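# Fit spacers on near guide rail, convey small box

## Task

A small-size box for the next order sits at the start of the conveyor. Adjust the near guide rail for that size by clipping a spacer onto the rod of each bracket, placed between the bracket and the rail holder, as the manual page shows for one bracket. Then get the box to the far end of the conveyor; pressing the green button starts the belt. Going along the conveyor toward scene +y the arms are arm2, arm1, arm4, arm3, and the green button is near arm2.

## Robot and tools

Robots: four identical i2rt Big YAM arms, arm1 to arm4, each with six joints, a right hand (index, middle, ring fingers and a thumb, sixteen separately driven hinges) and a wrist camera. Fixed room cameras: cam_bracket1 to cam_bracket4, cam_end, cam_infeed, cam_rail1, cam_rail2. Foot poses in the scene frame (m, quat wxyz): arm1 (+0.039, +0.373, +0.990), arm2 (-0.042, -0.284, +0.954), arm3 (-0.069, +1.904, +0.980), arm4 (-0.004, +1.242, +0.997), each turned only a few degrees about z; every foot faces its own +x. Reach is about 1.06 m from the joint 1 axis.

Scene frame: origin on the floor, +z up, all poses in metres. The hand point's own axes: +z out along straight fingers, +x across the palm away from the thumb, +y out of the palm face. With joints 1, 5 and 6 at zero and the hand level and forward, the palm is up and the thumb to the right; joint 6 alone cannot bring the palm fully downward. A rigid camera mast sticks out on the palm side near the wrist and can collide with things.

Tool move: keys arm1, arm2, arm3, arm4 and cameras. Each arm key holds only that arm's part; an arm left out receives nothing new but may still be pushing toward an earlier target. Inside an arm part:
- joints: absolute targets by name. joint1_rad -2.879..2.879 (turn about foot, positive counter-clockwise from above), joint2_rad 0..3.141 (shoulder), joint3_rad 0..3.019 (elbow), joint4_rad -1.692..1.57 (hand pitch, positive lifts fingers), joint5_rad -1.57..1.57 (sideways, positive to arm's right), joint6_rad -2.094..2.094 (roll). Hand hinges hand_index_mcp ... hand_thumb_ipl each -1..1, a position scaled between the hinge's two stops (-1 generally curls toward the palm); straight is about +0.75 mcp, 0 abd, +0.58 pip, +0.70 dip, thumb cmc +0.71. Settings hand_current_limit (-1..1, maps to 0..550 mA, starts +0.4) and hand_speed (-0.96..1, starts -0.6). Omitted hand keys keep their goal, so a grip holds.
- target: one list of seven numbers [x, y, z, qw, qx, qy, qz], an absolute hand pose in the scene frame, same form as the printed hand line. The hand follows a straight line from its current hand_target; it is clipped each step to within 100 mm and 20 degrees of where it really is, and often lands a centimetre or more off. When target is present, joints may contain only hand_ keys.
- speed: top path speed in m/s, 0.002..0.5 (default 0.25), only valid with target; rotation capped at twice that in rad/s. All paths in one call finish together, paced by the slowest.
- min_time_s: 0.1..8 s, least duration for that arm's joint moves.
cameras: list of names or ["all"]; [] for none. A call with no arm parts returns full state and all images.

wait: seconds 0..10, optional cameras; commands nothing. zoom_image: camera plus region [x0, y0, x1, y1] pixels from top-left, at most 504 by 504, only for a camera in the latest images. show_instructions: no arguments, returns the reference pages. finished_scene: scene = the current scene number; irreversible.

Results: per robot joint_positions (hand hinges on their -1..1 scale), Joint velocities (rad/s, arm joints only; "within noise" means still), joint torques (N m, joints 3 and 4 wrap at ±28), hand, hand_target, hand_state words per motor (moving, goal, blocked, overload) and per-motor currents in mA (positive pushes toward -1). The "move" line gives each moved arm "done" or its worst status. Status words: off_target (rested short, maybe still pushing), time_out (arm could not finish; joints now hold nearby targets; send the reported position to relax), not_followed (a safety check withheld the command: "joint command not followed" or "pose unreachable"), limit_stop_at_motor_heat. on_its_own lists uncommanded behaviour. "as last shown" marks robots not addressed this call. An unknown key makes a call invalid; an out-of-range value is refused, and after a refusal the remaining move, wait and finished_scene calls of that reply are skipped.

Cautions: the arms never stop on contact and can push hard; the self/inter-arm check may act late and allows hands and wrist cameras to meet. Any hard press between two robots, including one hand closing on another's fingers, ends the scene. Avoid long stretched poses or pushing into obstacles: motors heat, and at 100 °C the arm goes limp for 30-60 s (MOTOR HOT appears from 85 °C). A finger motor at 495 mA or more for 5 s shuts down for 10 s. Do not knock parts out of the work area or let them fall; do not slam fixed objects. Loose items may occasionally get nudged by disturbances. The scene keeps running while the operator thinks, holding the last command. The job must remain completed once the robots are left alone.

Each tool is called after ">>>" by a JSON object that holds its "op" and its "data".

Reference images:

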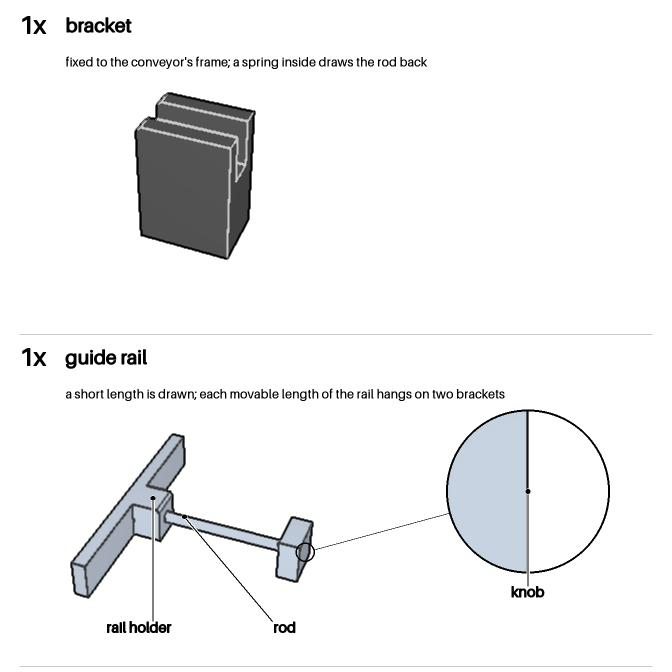

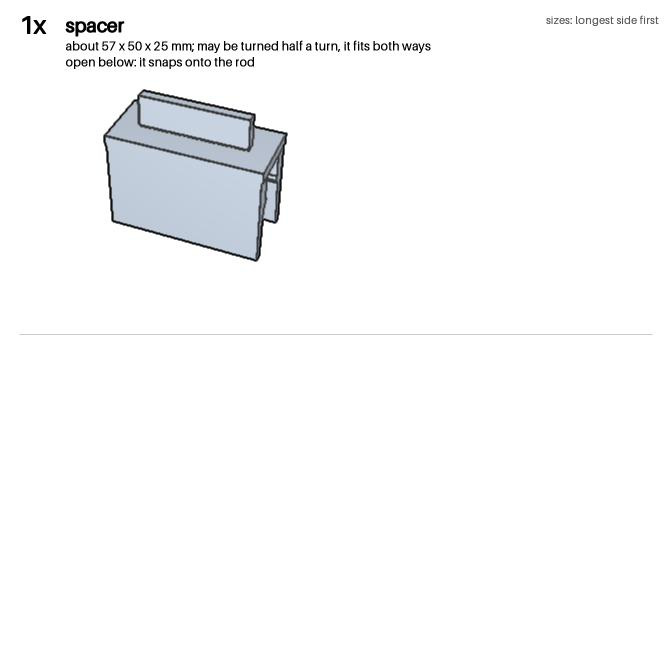

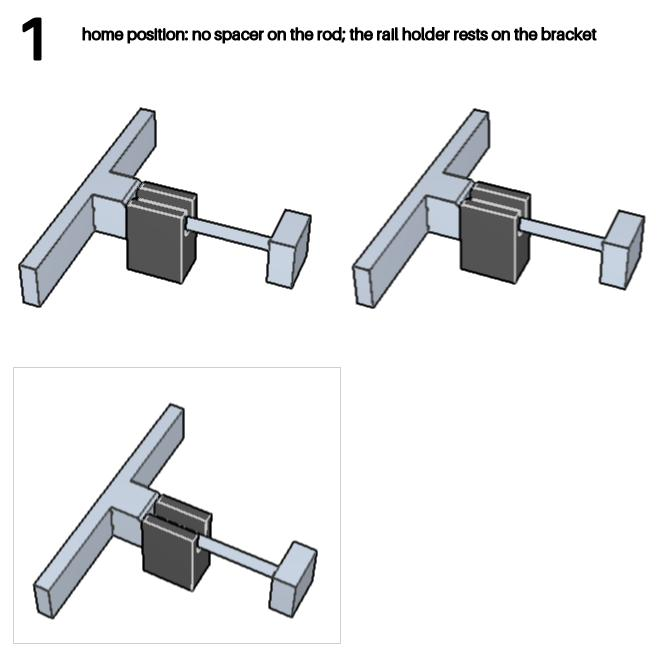

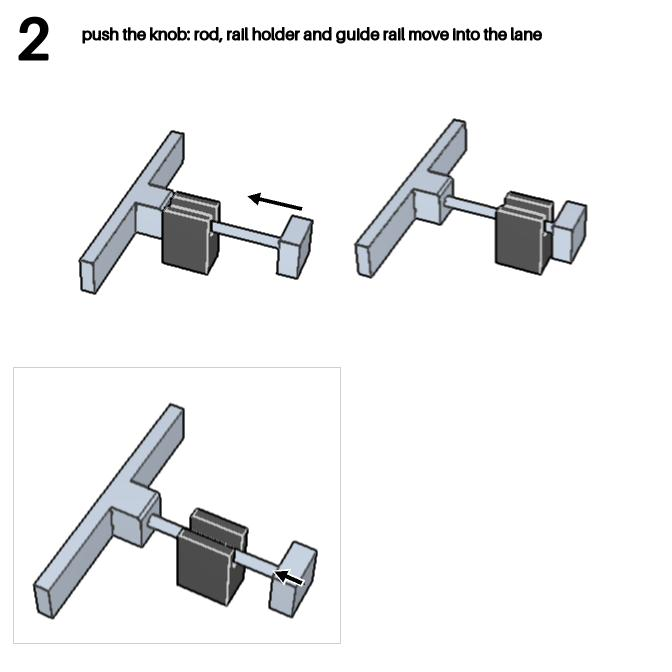

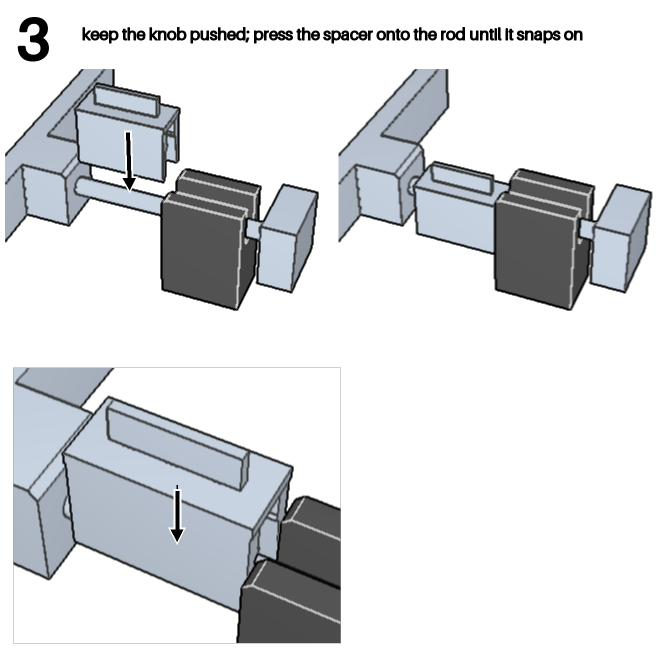

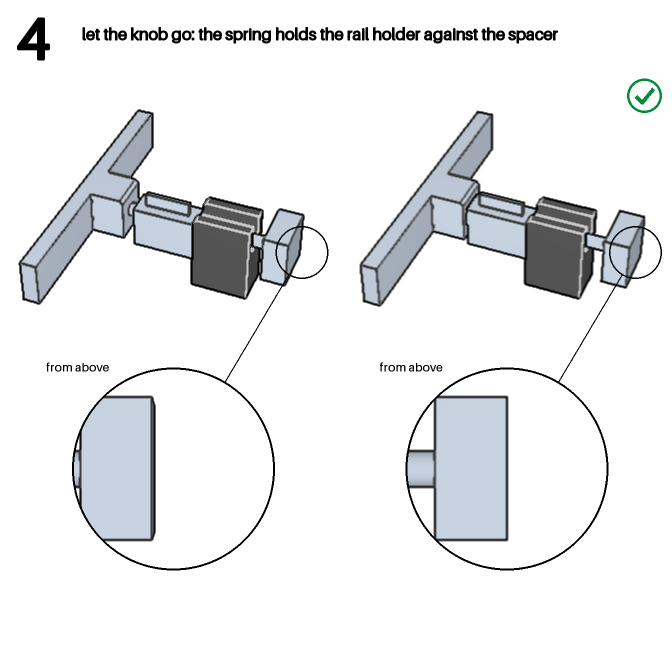

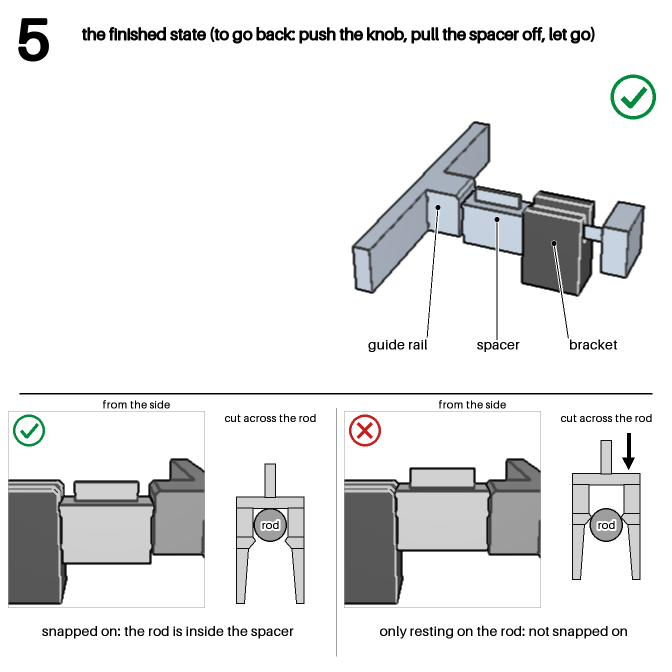

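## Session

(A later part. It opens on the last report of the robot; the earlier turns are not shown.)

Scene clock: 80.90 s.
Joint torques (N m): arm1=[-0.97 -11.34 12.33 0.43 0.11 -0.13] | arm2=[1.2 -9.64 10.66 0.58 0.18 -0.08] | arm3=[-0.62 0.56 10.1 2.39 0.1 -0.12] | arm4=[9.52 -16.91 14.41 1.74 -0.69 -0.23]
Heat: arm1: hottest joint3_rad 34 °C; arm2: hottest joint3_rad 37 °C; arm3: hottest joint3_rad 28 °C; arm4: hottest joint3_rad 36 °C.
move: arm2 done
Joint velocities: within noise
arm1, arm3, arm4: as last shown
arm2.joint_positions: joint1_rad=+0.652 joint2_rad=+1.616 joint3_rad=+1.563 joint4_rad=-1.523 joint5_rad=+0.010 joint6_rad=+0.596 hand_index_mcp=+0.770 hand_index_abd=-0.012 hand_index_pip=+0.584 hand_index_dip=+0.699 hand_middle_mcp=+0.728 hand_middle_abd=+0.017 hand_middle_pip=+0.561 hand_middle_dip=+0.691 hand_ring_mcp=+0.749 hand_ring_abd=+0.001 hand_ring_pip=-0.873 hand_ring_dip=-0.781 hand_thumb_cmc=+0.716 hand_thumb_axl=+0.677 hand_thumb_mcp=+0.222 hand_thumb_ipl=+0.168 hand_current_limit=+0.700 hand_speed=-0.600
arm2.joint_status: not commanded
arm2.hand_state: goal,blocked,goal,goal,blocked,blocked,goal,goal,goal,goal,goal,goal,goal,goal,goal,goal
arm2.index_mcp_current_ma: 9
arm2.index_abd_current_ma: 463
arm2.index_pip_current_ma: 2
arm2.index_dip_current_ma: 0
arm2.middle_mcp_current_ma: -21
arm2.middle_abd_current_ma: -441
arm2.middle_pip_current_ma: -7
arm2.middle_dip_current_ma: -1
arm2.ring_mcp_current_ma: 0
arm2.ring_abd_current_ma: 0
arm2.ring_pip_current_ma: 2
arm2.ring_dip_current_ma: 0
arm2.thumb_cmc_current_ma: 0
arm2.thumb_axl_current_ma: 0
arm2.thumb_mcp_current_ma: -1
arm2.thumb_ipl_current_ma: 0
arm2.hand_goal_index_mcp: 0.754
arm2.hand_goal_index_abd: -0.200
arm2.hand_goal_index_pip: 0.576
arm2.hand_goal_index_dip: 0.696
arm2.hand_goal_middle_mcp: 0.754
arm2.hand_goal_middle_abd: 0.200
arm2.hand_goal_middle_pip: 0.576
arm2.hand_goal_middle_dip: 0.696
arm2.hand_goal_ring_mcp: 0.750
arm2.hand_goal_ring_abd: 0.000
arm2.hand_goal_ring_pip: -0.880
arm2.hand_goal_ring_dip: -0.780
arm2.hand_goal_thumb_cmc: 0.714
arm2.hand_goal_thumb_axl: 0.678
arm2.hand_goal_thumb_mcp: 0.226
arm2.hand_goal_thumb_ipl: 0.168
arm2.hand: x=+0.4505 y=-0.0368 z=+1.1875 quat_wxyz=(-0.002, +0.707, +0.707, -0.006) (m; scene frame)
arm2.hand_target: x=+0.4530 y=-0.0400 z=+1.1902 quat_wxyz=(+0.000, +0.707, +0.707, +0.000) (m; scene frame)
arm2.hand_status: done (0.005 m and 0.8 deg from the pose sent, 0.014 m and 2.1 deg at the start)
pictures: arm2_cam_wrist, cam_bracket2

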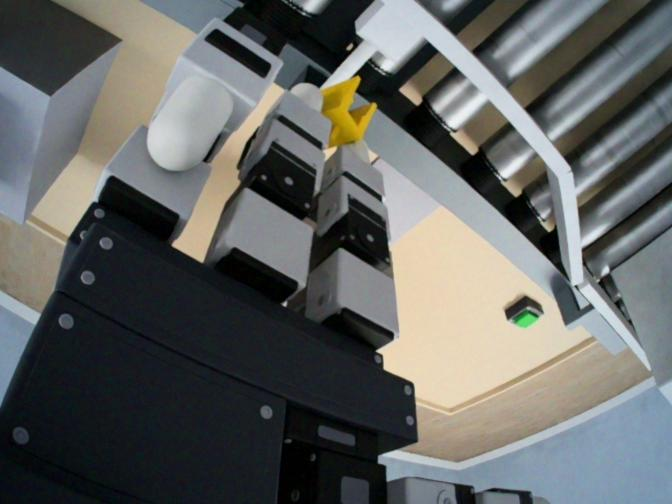

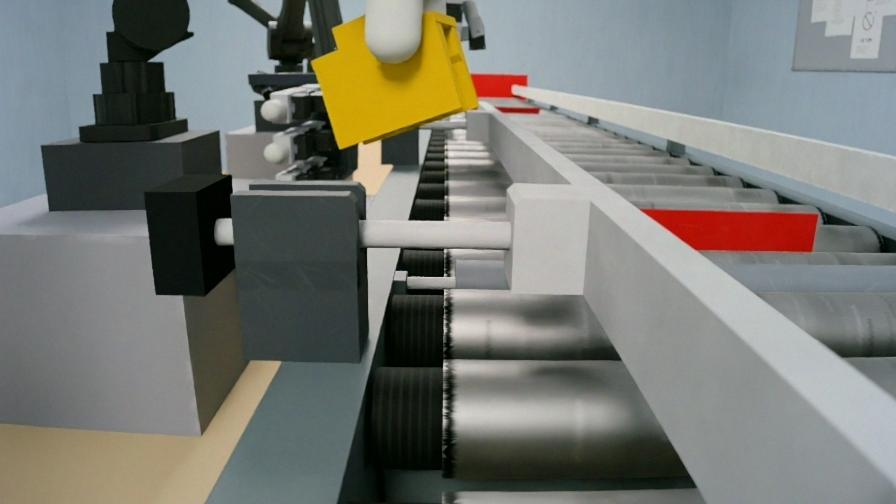

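>>> {"op": "move", "data": {"arm2": {"target": [0.335, -0.19, 1.19, 0, 0.7071, 0.7071, 0], "speed": 0.2}, "cameras": ["cam_rail1", "arm2_cam_wrist", "cam_bracket2", "cam_infeed"]}}

Scene clock: 83.13 s.
Joint torques (N m): arm1=[-0.79 -11.46 12.42 0.34 0.09 -0.12] | arm2=[0.97 -3.37 10.76 -0.05 0.01 -0.19] | arm3=[-0.62 0.56 10.1 2.39 0.1 -0.12] | arm4=[9.58 -16.85 14.45 1.72 -0.69 -0.22]
Heat: arm1: hottest joint3_rad 34 °C; arm2: hottest joint3_rad 37 °C; arm3: hottest joint3_rad 28 °C; arm4: hottest joint3_rad 36 °C.
move: arm2 done
Joint velocities: within noise
arm1, arm3, arm4: as last shown
arm2.joint_positions: joint1_rad=+0.453 joint2_rad=+1.143 joint3_rad=+1.104 joint4_rad=-1.511 joint5_rad=+0.010 joint6_rad=+0.408 hand_index_mcp=+0.770 hand_index_abd=-0.012 hand_index_pip=+0.584 hand_index_dip=+0.699 hand_middle_mcp=+0.728 hand_middle_abd=+0.017 hand_middle_pip=+0.561 hand_middle_dip=+0.691 hand_ring_mcp=+0.749 hand_ring_abd=+0.001 hand_ring_pip=-0.873 hand_ring_dip=-0.781 hand_thumb_cmc=+0.715 hand_thumb_axl=+0.677 hand_thumb_mcp=+0.222 hand_thumb_ipl=+0.168 hand_current_limit=+0.700 hand_speed=-0.600
arm2.joint_status: not commanded
arm2.hand_state: goal,blocked,goal,goal,blocked,blocked,goal,goal,goal,goal,goal,goal,goal,goal,goal,goal
arm2.index_mcp_current_ma: 8
arm2.index_abd_current_ma: 463
arm2.index_pip_current_ma: 2
arm2.index_dip_current_ma: 0
arm2.middle_mcp_current_ma: -21
arm2.middle_abd_current_ma: -441
arm2.middle_pip_current_ma: -7
arm2.middle_dip_current_ma: -1
arm2.ring_mcp_current_ma: 0
arm2.ring_abd_current_ma: 0
arm2.ring_pip_current_ma: 2
arm2.ring_dip_current_ma: 0
arm2.thumb_cmc_current_ma: 0
arm2.thumb_axl_current_ma: 0
arm2.thumb_mcp_current_ma: -1
arm2.thumb_ipl_current_ma: 0
arm2.hand_goal_index_mcp: 0.754
arm2.hand_goal_index_abd: -0.200
arm2.hand_goal_index_pip: 0.576
arm2.hand_goal_index_dip: 0.696
arm2.hand_goal_middle_mcp: 0.754
arm2.hand_goal_middle_abd: 0.200
arm2.hand_goal_middle_pip: 0.576
arm2.hand_goal_middle_dip: 0.696
arm2.hand_goal_ring_mcp: 0.750
arm2.hand_goal_ring_abd: 0.000
arm2.hand_goal_ring_pip: -0.880
arm2.hand_goal_ring_dip: -0.780
arm2.hand_goal_thumb_cmc: 0.714
arm2.hand_goal_thumb_axl: 0.678
arm2.hand_goal_thumb_mcp: 0.226
arm2.hand_goal_thumb_ipl: 0.168
arm2.hand: x=+0.3358 y=-0.1900 z=+1.1927 quat_wxyz=(+0.003, +0.711, +0.703, +0.005) (m; scene frame)
arm2.hand_target: x=+0.3349 y=-0.1900 z=+1.1901 quat_wxyz=(+0.000, +0.707, +0.707, +0.000) (m; scene frame)
arm2.hand_status: done (0.003 m and 0.9 deg from the pose sent, 0.192 m and 0.8 deg at the start)
pictures: arm2_cam_wrist, cam_bracket2, cam_infeed, cam_rail1

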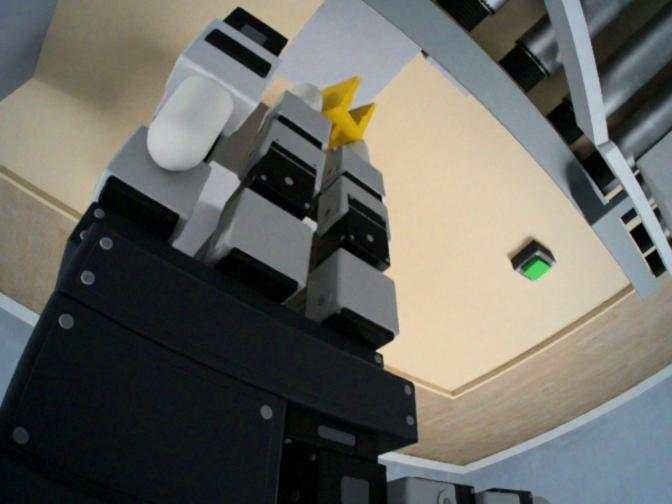

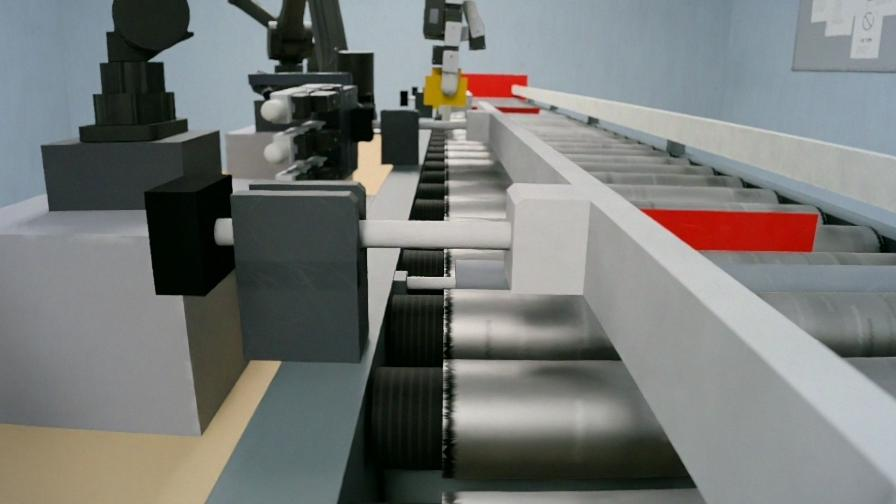

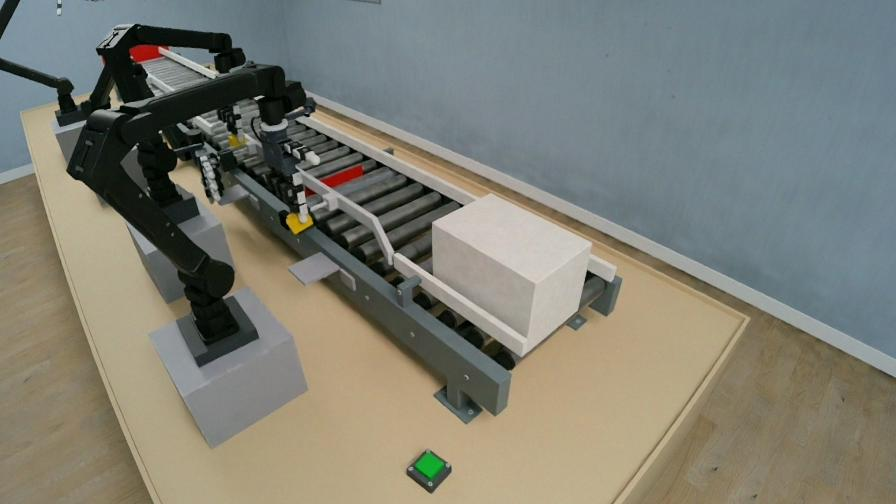

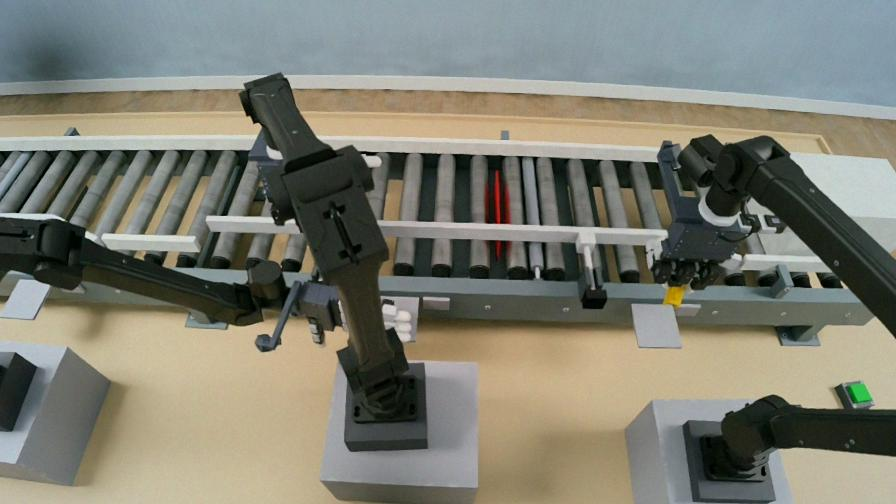

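>>> {"op": "move", "data": {"arm2": {"target": [0.335, -0.20, 1.085, 0, 0.7071, 0.7071, 0], "speed": 0.1}, "cameras": ["cam_infeed", "arm2_cam_wrist"]}}

>>> {"op": "zoom_image", "data": {"camera": "cam_infeed", "region": [250, 160, 370, 300]}}

>>> {"op": "zoom_image", "data": {"camera": "arm2_cam_wrist", "region": [250, 30, 450, 180]}}

Scene clock: 85.07 s.
Joint torques (N m): arm1=[-0.85 -11.52 12.42 0.43 0.1 -0.1] | arm2=[0.91 -1.73 10.35 0.54 0.06 -0.18] | arm3=[-0.62 0.5 10.1 2.39 0.1 -0.12] | arm4=[9.58 -16.79 14.41 1.72 -0.69 -0.22]
Heat: arm1: hottest joint3_rad 34 °C; arm2: hottest joint3_rad 36 °C; arm3: hottest joint3_rad 29 °C; arm4: hottest joint3_rad 37 °C.
move: arm2 done
Joint velocities: within noise
arm1, arm3, arm4: as last shown
arm2.joint_positions: joint1_rad=+0.426 joint2_rad=+1.186 joint3_rad=+0.860 joint4_rad=-1.235 joint5_rad=+0.010 joint6_rad=+0.375 hand_index_mcp=+0.770 hand_index_abd=-0.012 hand_index_pip=+0.584 hand_index_dip=+0.699 hand_middle_mcp=+0.728 hand_middle_abd=+0.017 hand_middle_pip=+0.561 hand_middle_dip=+0.691 hand_ring_mcp=+0.749 hand_ring_abd=+0.001 hand_ring_pip=-0.873 hand_ring_dip=-0.781 hand_thumb_cmc=+0.715 hand_thumb_axl=+0.677 hand_thumb_mcp=+0.222 hand_thumb_ipl=+0.168 hand_current_limit=+0.700 hand_speed=-0.600
arm2.joint_status: not commanded
arm2.hand_state: goal,blocked,goal,goal,blocked,blocked,goal,goal,goal,goal,goal,goal,goal,goal,goal,goal
arm2.index_mcp_current_ma: 8
arm2.index_abd_current_ma: 463
arm2.index_pip_current_ma: 2
arm2.index_dip_current_ma: 0
arm2.middle_mcp_current_ma: -21
arm2.middle_abd_current_ma: -441
arm2.middle_pip_current_ma: -7
arm2.middle_dip_current_ma: -1
arm2.ring_mcp_current_ma: 0
arm2.ring_abd_current_ma: 0
arm2.ring_pip_current_ma: 2
arm2.ring_dip_current_ma: 0
arm2.thumb_cmc_current_ma: 0
arm2.thumb_axl_current_ma: 0
arm2.thumb_mcp_current_ma: -1
arm2.thumb_ipl_current_ma: 0
arm2.hand_goal_index_mcp: 0.754
arm2.hand_goal_index_abd: -0.200
arm2.hand_goal_index_pip: 0.576
arm2.hand_goal_index_dip: 0.696
arm2.hand_goal_middle_mcp: 0.754
arm2.hand_goal_middle_abd: 0.200
arm2.hand_goal_middle_pip: 0.576
arm2.hand_goal_middle_dip: 0.696
arm2.hand_goal_ring_mcp: 0.750
arm2.hand_goal_ring_abd: 0.000
arm2.hand_goal_ring_pip: -0.880
arm2.hand_goal_ring_dip: -0.780
arm2.hand_goal_thumb_cmc: 0.714
arm2.hand_goal_thumb_axl: 0.678
arm2.hand_goal_thumb_mcp: 0.226
arm2.hand_goal_thumb_ipl: 0.168
arm2.hand: x=+0.3316 y=-0.1990 z=+1.0880 quat_wxyz=(+0.000, +0.709, +0.706, +0.000) (m; scene frame)
arm2.hand_target: x=+0.3349 y=-0.2000 z=+1.0850 quat_wxyz=(+0.000, +0.707, +0.707, +0.000) (m; scene frame)
arm2.hand_status: done (0.005 m and 0.3 deg from the pose sent, 0.108 m and 0.9 deg at the start)
pictures: arm2_cam_wrist, cam_infeed

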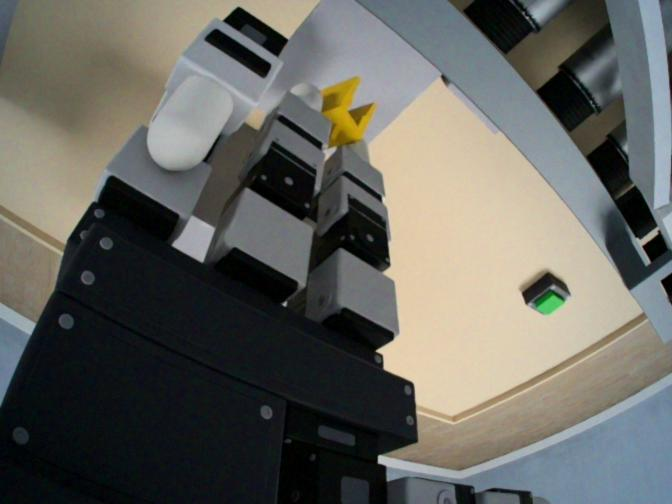

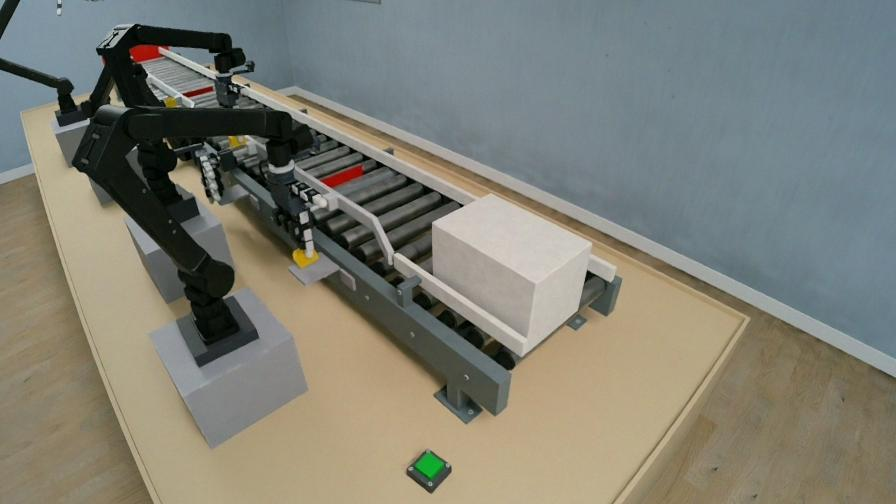

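Scaled by 3.600 from the camera's 896x504 image, which has a finer 1280x720 frame.

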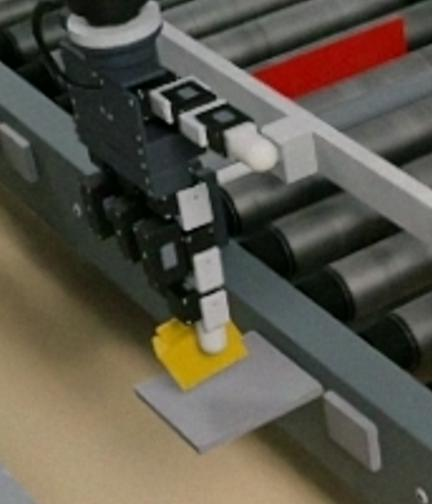

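Scaled by 2.520 from the camera's 672x504 image, which has a finer 960x720 frame.

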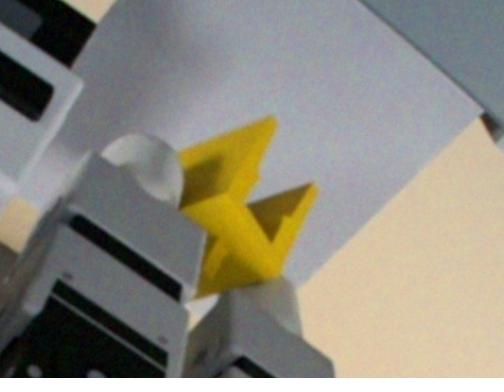

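>>> {"op": "move", "data": {"arm2": {"target": [0.337, -0.198, 1.060, 0, 0.7071, 0.7071, 0], "speed": 0.04, "joints": {"hand_index_abd": -0.1, "hand_middle_abd": 0.1}}, "cameras": ["cam_infeed", "arm2_cam_wrist"]}}

>>> {"op": "zoom_image", "data": {"camera": "cam_infeed", "region": [250, 160, 370, 300]}}

>>> {"op": "zoom_image", "data": {"camera": "arm2_cam_wrist", "region": [250, 30, 450, 180]}}

Scene clock: 86.37 s.
Joint torques (N m): arm1=[-1.03 -11.28 12.45 0.4 0.08 -0.11] | arm2=[0.85 -1.96 9.22 0.54 0.08 -0.12] | arm3=[-0.67 0.56 10.1 2.39 0.1 -0.12] | arm4=[9.58 -16.97 14.41 1.7 -0.69 -0.23]
Heat: arm1: hottest joint3_rad 34 °C; arm2: hottest joint3_rad 36 °C; arm3: hottest joint3_rad 29 °C; arm4: hottest joint3_rad 37 °C.
move: arm2 off_target
Joint velocities: within noise
arm1, arm3, arm4: as last shown
arm2.joint_positions: joint1_rad=+0.426 joint2_rad=+1.215 joint3_rad=+0.826 joint4_rad=-1.157 joint5_rad=+0.010 joint6_rad=+0.375 hand_index_mcp=+0.767 hand_index_abd=-0.008 hand_index_pip=+0.584 hand_index_dip=+0.699 hand_middle_mcp=+0.732 hand_middle_abd=+0.014 hand_middle_pip=+0.561 hand_middle_dip=+0.691 hand_ring_mcp=+0.749 hand_ring_abd=+0.001 hand_ring_pip=-0.873 hand_ring_dip=-0.781 hand_thumb_cmc=+0.715 hand_thumb_axl=+0.677 hand_thumb_mcp=+0.222 hand_thumb_ipl=+0.168 hand_current_limit=+0.700 hand_speed=-0.600
arm2.joint_status: hand_index_abd off_target (ended at -0.008, target -0.100); hand_middle_abd off_target (ended at +0.014, target +0.100)
arm2.hand_state: goal,blocked,goal,goal,blocked,blocked,goal,goal,goal,goal,goal,goal,goal,goal,goal,goal
arm2.index_mcp_current_ma: 6
arm2.index_abd_current_ma: 131
arm2.index_pip_current_ma: 2
arm2.index_dip_current_ma: 0
arm2.middle_mcp_current_ma: -15
arm2.middle_abd_current_ma: -118
arm2.middle_pip_current_ma: -7
arm2.middle_dip_current_ma: -1
arm2.ring_mcp_current_ma: 0
arm2.ring_abd_current_ma: 0
arm2.ring_pip_current_ma: 2
arm2.ring_dip_current_ma: 0
arm2.thumb_cmc_current_ma: 0
arm2.thumb_axl_current_ma: 0
arm2.thumb_mcp_current_ma: -1
arm2.thumb_ipl_current_ma: 0
arm2.hand_goal_index_mcp: 0.754
arm2.hand_goal_index_abd: -0.100
arm2.hand_goal_index_pip: 0.576
arm2.hand_goal_index_dip: 0.696
arm2.hand_goal_middle_mcp: 0.754
arm2.hand_goal_middle_abd: 0.100
arm2.hand_goal_middle_pip: 0.576
arm2.hand_goal_middle_dip: 0.696
arm2.hand_goal_ring_mcp: 0.750
arm2.hand_goal_ring_abd: 0.000
arm2.hand_goal_ring_pip: -0.880
arm2.hand_goal_ring_dip: -0.780
arm2.hand_goal_thumb_cmc: 0.714
arm2.hand_goal_thumb_axl: 0.678
arm2.hand_goal_thumb_mcp: 0.226
arm2.hand_goal_thumb_ipl: 0.168
arm2.hand: x=+0.3373 y=-0.1968 z=+1.0691 quat_wxyz=(+0.004, +0.709, +0.705, +0.007) (m; scene frame)
arm2.hand_target: x=+0.3367 y=-0.1981 z=+1.0601 quat_wxyz=(+0.000, +0.707, +0.707, +0.000) (m; scene frame)
arm2.hand_status: done (0.009 m and 0.9 deg from the pose sent, 0.029 m and 0.3 deg at the start)
pictures: arm2_cam_wrist, cam_infeed

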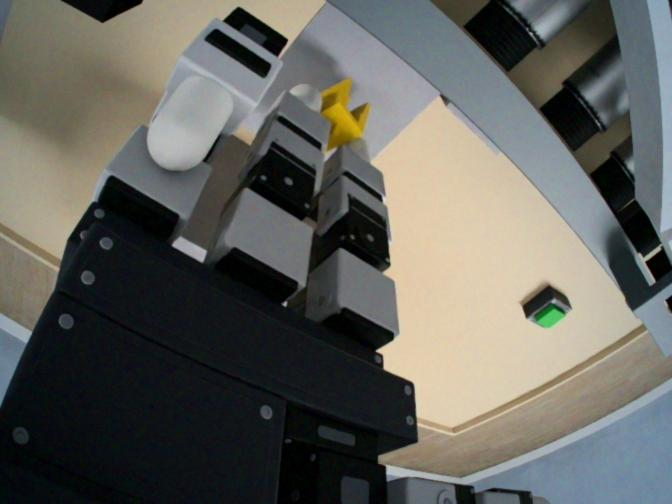

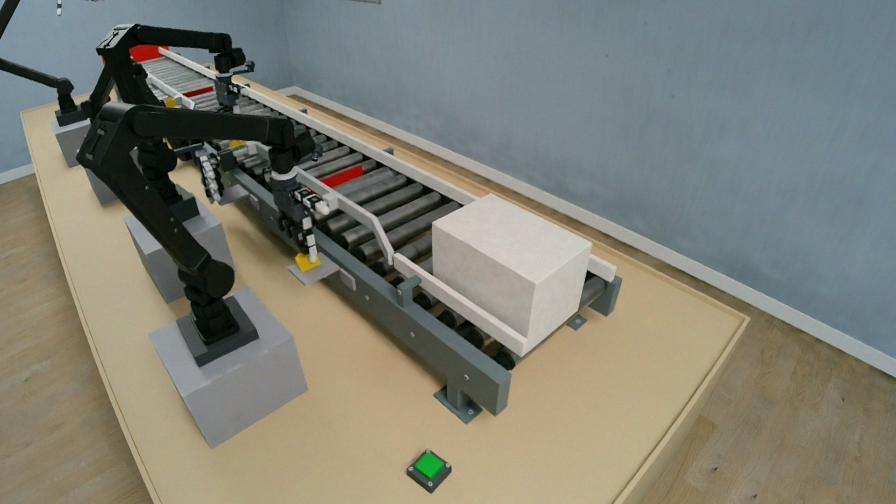

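Scaled by 3.600 from the camera's 896x504 image, which has a finer 1280x720 frame.

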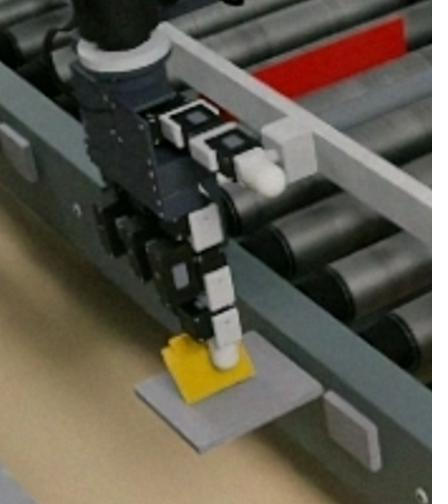

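Scaled by 2.520 from the camera's 672x504 image, which has a finer 960x720 frame.

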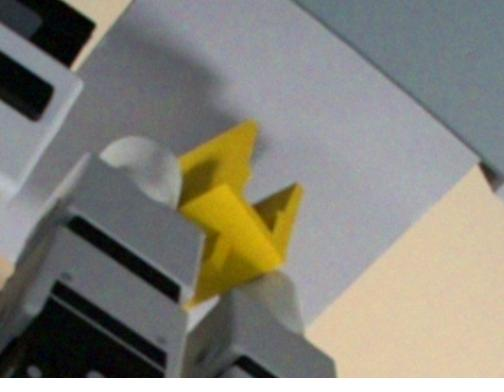

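>>> {"op": "move", "data": {"arm2": {"target": [0.337, -0.198, 1.050, 0, 0.7071, 0.7071, 0], "speed": 0.04}, "cameras": ["cam_infeed", "arm2_cam_wrist"]}}

>>> {"op": "zoom_image", "data": {"camera": "cam_infeed", "region": [250, 160, 370, 300]}}

>>> {"op": "zoom_image", "data": {"camera": "arm2_cam_wrist", "region": [250, 30, 450, 180]}}

Scene clock: 87.50 s.
Joint torques (N m): arm1=[-1.38 -11.52 12.36 0.47 0.09 -0.12] | arm2=[1.49 -1.26 8.92 1.09 -0.02 -0.2] | arm3=[-0.62 0.56 10.1 2.39 0.11 -0.12] | arm4=[9.58 -17.14 14.37 1.66 -0.69 -0.23]
Heat: arm1: hottest joint3_rad 34 °C; arm2: hottest joint3_rad 36 °C; arm3: hottest joint3_rad 29 °C; arm4: hottest joint3_rad 37 °C.
move: arm2 off_target
Joint velocities: within noise
arm1, arm3, arm4: as last shown
arm2.joint_positions: joint1_rad=+0.426 joint2_rad=+1.224 joint3_rad=+0.812 joint4_rad=-1.134 joint5_rad=+0.011 joint6_rad=+0.375 hand_index_mcp=+0.769 hand_index_abd=-0.008 hand_index_pip=+0.584 hand_index_dip=+0.699 hand_middle_mcp=+0.733 hand_middle_abd=+0.014 hand_middle_pip=+0.563 hand_middle_dip=+0.691 hand_ring_mcp=+0.749 hand_ring_abd=+0.001 hand_ring_pip=-0.873 hand_ring_dip=-0.781 hand_thumb_cmc=+0.715 hand_thumb_axl=+0.677 hand_thumb_mcp=+0.222 hand_thumb_ipl=+0.168 hand_current_limit=+0.700 hand_speed=-0.600
arm2.joint_status: not commanded
arm2.hand_state: goal,blocked,goal,goal,blocked,blocked,goal,goal,goal,goal,goal,goal,goal,goal,goal,goal
arm2.index_mcp_current_ma: 8
arm2.index_abd_current_ma: 131
arm2.index_pip_current_ma: 2
arm2.index_dip_current_ma: 0
arm2.middle_mcp_current_ma: -14
arm2.middle_abd_current_ma: -118
arm2.middle_pip_current_ma: -6
arm2.middle_dip_current_ma: -1
arm2.ring_mcp_current_ma: 0
arm2.ring_abd_current_ma: 0
arm2.ring_pip_current_ma: 2
arm2.ring_dip_current_ma: 0
arm2.thumb_cmc_current_ma: 0
arm2.thumb_axl_current_ma: 0
arm2.thumb_mcp_current_ma: -1
arm2.thumb_ipl_current_ma: 0
arm2.hand_goal_index_mcp: 0.754
arm2.hand_goal_index_abd: -0.100
arm2.hand_goal_index_pip: 0.576
arm2.hand_goal_index_dip: 0.696
arm2.hand_goal_middle_mcp: 0.754
arm2.hand_goal_middle_abd: 0.100
arm2.hand_goal_middle_pip: 0.576
arm2.hand_goal_middle_dip: 0.696
arm2.hand_goal_ring_mcp: 0.750
arm2.hand_goal_ring_abd: 0.000
arm2.hand_goal_ring_pip: -0.880
arm2.hand_goal_ring_dip: -0.780
arm2.hand_goal_thumb_cmc: 0.714
arm2.hand_goal_thumb_axl: 0.678
arm2.hand_goal_thumb_mcp: 0.226
arm2.hand_goal_thumb_ipl: 0.168
arm2.hand: x=+0.3369 y=-0.1970 z=+1.0613 quat_wxyz=(+0.004, +0.709, +0.705, +0.006) (m; scene frame)
arm2.hand_target: x=+0.3367 y=-0.1980 z=+1.0503 quat_wxyz=(+0.000, +0.707, +0.707, +0.000) (m; scene frame)
arm2.hand_status: off_target (0.011 m and 0.9 deg from the pose sent, 0.019 m and 0.9 deg at the start)
pictures: arm2_cam_wrist, cam_infeed

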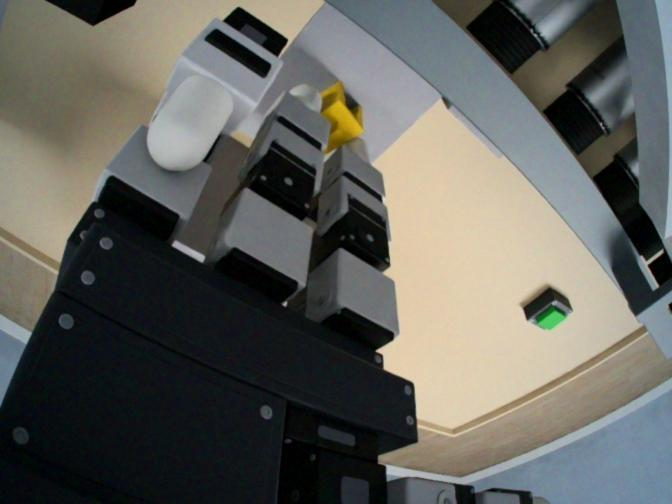

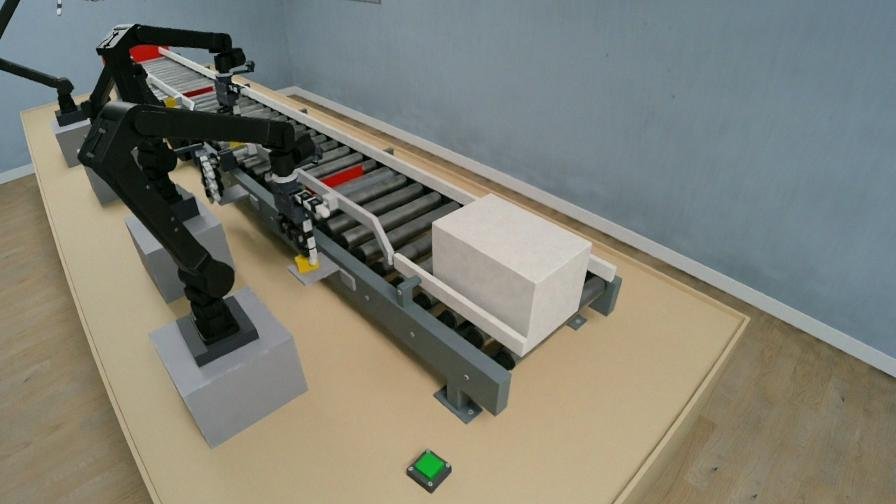

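Scaled by 3.600 from the camera's 896x504 image, which has a finer 1280x720 frame.

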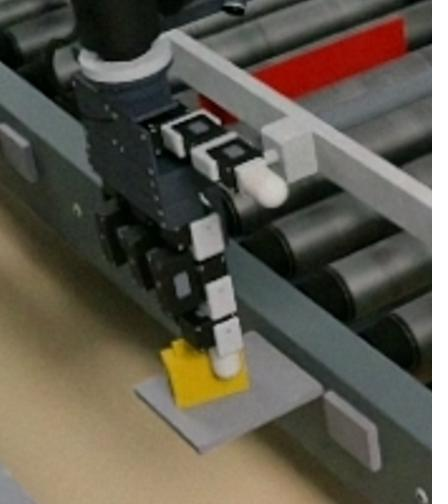

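Scaled by 2.520 from the camera's 672x504 image, which has a finer 960x720 frame.

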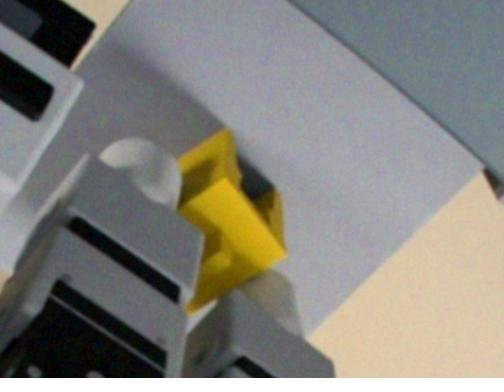

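>>> {"op": "move", "data": {"arm2": {"joints": {"hand_index_abd": 0.11, "hand_middle_abd": -0.11}}, "cameras": ["cam_infeed", "arm2_cam_wrist"]}}

>>> {"op": "zoom_image", "data": {"camera": "cam_infeed", "region": [280, 220, 370, 300]}}

>>> {"op": "zoom_image", "data": {"camera": "arm2_cam_wrist", "region": [250, 30, 450, 180]}}

Scene clock: 88.23 s.
Joint torques (N m): arm1=[-0.85 -11.4 12.42 0.34 0.09 -0.12] | arm2=[1.03 -2.08 9.54 0.83 0.01 -0.14] | arm3=[-0.62 0.56 10.1 2.39 0.1 -0.12] | arm4=[9.58 -16.97 14.37 1.72 -0.69 -0.23]
Heat: arm1: hottest joint3_rad 34 °C; arm2: hottest joint3_rad 36 °C; arm3: hottest joint3_rad 29 °C; arm4: hottest joint3_rad 37 °C.
move: arm2 done
Joint velocities: within noise
arm1, arm4: as last shown
arm2.joint_positions: joint1_rad=+0.426 joint2_rad=+1.230 joint3_rad=+0.805 joint4_rad=-1.128 joint5_rad=+0.011 joint6_rad=+0.375 hand_index_mcp=+0.756 hand_index_abd=+0.106 hand_index_pip=+0.579 hand_index_dip=+0.699 hand_middle_mcp=+0.749 hand_middle_abd=-0.106 hand_middle_pip=+0.572 hand_middle_dip=+0.694 hand_ring_mcp=+0.749 hand_ring_abd=+0.001 hand_ring_pip=-0.873 hand_ring_dip=-0.781 hand_thumb_cmc=+0.715 hand_thumb_axl=+0.677 hand_thumb_mcp=+0.222 hand_thumb_ipl=+0.168 hand_current_limit=+0.700 hand_speed=-0.600
arm2.joint_status: all done
arm2.hand_state: goal,goal,goal,goal,goal,goal,goal,goal,goal,goal,goal,goal,goal,goal,goal,goal
arm2.index_mcp_current_ma: 0
arm2.index_abd_current_ma: -1
arm2.index_pip_current_ma: 0
arm2.index_dip_current_ma: 0
arm2.middle_mcp_current_ma: -1
arm2.middle_abd_current_ma: 0
arm2.middle_pip_current_ma: -1
arm2.middle_dip_current_ma: 0
arm2.ring_mcp_current_ma: 0
arm2.ring_abd_current_ma: 0
arm2.ring_pip_current_ma: 2
arm2.ring_dip_current_ma: 0
arm2.thumb_cmc_current_ma: 0
arm2.thumb_axl_current_ma: 0
arm2.thumb_mcp_current_ma: -1
arm2.thumb_ipl_current_ma: 0
arm2.hand_goal_index_mcp: 0.754
arm2.hand_goal_index_abd: 0.110
arm2.hand_goal_index_pip: 0.576
arm2.hand_goal_index_dip: 0.696
arm2.hand_goal_middle_mcp: 0.754
arm2.hand_goal_middle_abd: -0.110
arm2.hand_goal_middle_pip: 0.576
arm2.hand_goal_middle_dip: 0.696
arm2.hand_goal_ring_mcp: 0.750
arm2.hand_goal_ring_abd: 0.000
arm2.hand_goal_ring_pip: -0.880
arm2.hand_goal_ring_dip: -0.780
arm2.hand_goal_thumb_cmc: 0.714
arm2.hand_goal_thumb_axl: 0.678
arm2.hand_goal_thumb_mcp: 0.226
arm2.hand_goal_thumb_ipl: 0.168
arm2.hand: x=+0.3357 y=-0.1974 z=+1.0568 quat_wxyz=(+0.002, +0.709, +0.705, +0.003) (m; scene frame)
arm2.hand_target: x=+0.3366 y=-0.1981 z=+1.0502 quat_wxyz=(+0.000, +0.707, +0.707, +0.000) (m; scene frame)
arm2.hand_status: not commanded
arm3.joint_positions: joint1_rad=+0.019 joint2_rad=+0.621 joint3_rad=+1.445 joint4_rad=-1.172 joint5_rad=+0.010 joint6_rad=+1.142 hand_index_mcp=+0.755 hand_index_abd=+0.001 hand_index_pip=+0.577 hand_index_dip=+0.696 hand_middle_mcp=+0.755 hand_middle_abd=+0.001 hand_middle_pip=+0.577 hand_middle_dip=+0.696 hand_ring_mcp=+0.755 hand_ring_abd=+0.001 hand_ring_pip=+0.577 hand_ring_dip=+0.696 hand_thumb_cmc=+0.715 hand_thumb_axl=+0.677 hand_thumb_mcp=+0.226 hand_thumb_ipl=+0.168 hand_current_limit=+0.400 hand_speed=-0.600
arm3.joint_status: not commanded
arm3.hand_state: goal,goal,goal,goal,goal,goal,goal,goal,goal,goal,goal,goal,goal,goal,goal,goal
arm3.index_mcp_current_ma: 1
arm3.index_abd_current_ma: 1
arm3.index_pip_current_ma: 1
arm3.index_dip_current_ma: 0
arm3.middle_mcp_current_ma: 1
arm3.middle_abd_current_ma: 1
arm3.middle_pip_current_ma: 1
arm3.middle_dip_current_ma: 0
arm3.ring_mcp_current_ma: 1
arm3.ring_abd_current_ma: 1
arm3.ring_pip_current_ma: 1
arm3.ring_dip_current_ma: 0
arm3.thumb_cmc_current_ma: 1
arm3.thumb_axl_current_ma: -1
arm3.thumb_mcp_current_ma: 0
arm3.thumb_ipl_current_ma: 0
arm3.hand_goal_index_mcp: 0.754
arm3.hand_goal_index_abd: 0.000
arm3.hand_goal_index_pip: 0.576
arm3.hand_goal_index_dip: 0.696
arm3.hand_goal_middle_mcp: 0.754
arm3.hand_goal_middle_abd: 0.000
arm3.hand_goal_middle_pip: 0.576
arm3.hand_goal_middle_dip: 0.696
arm3.hand_goal_ring_mcp: 0.754
arm3.hand_goal_ring_abd: 0.000
arm3.hand_goal_ring_pip: 0.576
arm3.hand_goal_ring_dip: 0.696
arm3.hand_goal_thumb_cmc: 0.714
arm3.hand_goal_thumb_axl: 0.678
arm3.hand_goal_thumb_mcp: 0.226
arm3.hand_goal_thumb_ipl: 0.168
arm3.hand: x=+0.1747 y=+1.8084 z=+1.5973 quat_wxyz=(+0.136, +0.802, +0.159, +0.560) (m; scene frame)
arm3.hand_target: x=+0.1704 y=+1.8085 z=+1.6097 quat_wxyz=(+0.138, +0.794, +0.157, +0.571) (m; scene frame)
arm3.hand_status: not commanded
pictures: arm2_cam_wrist, cam_infeed

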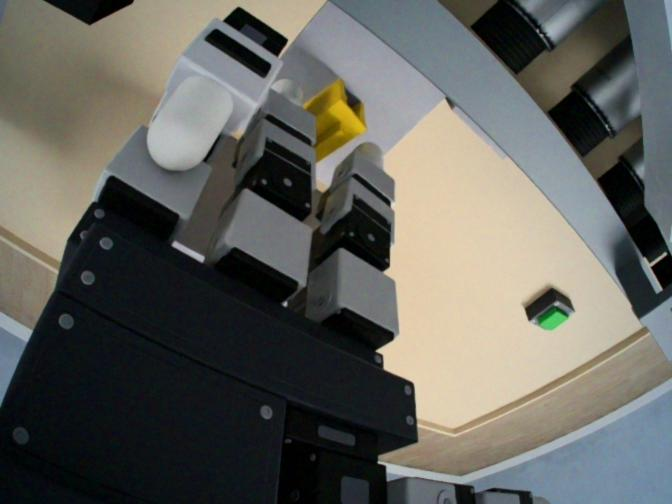

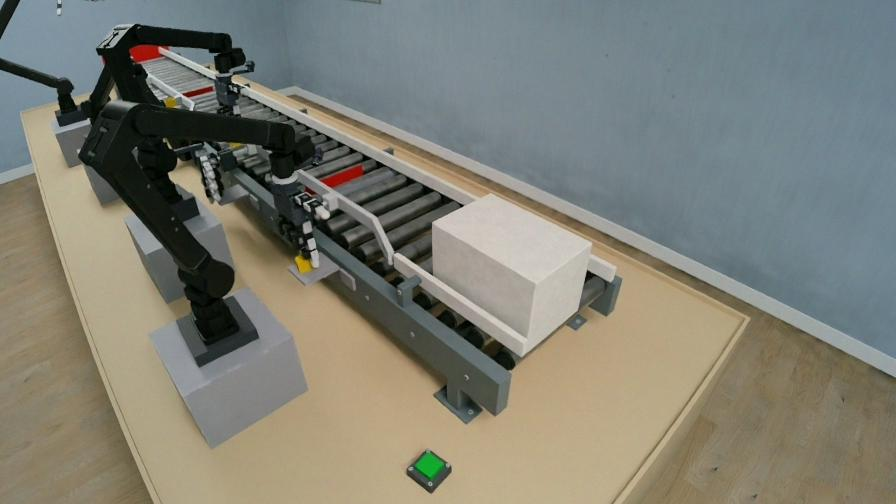

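Scaled by 5.600 from the camera's 896x504 image, which has a finer 1280x720 frame.

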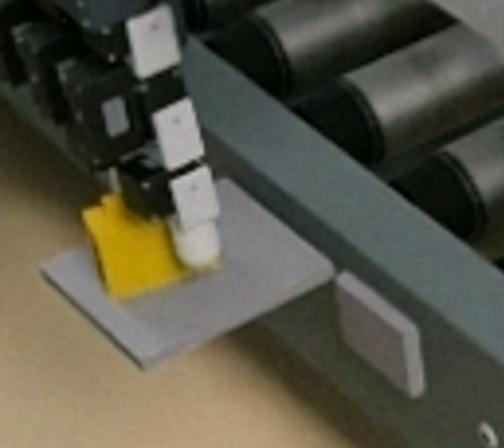

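Scaled by 2.520 from the camera's 672x504 image, which has a finer 960x720 frame.

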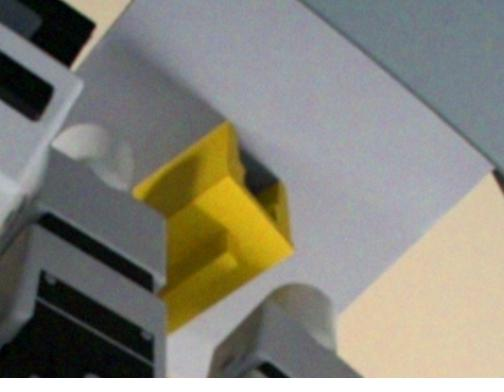

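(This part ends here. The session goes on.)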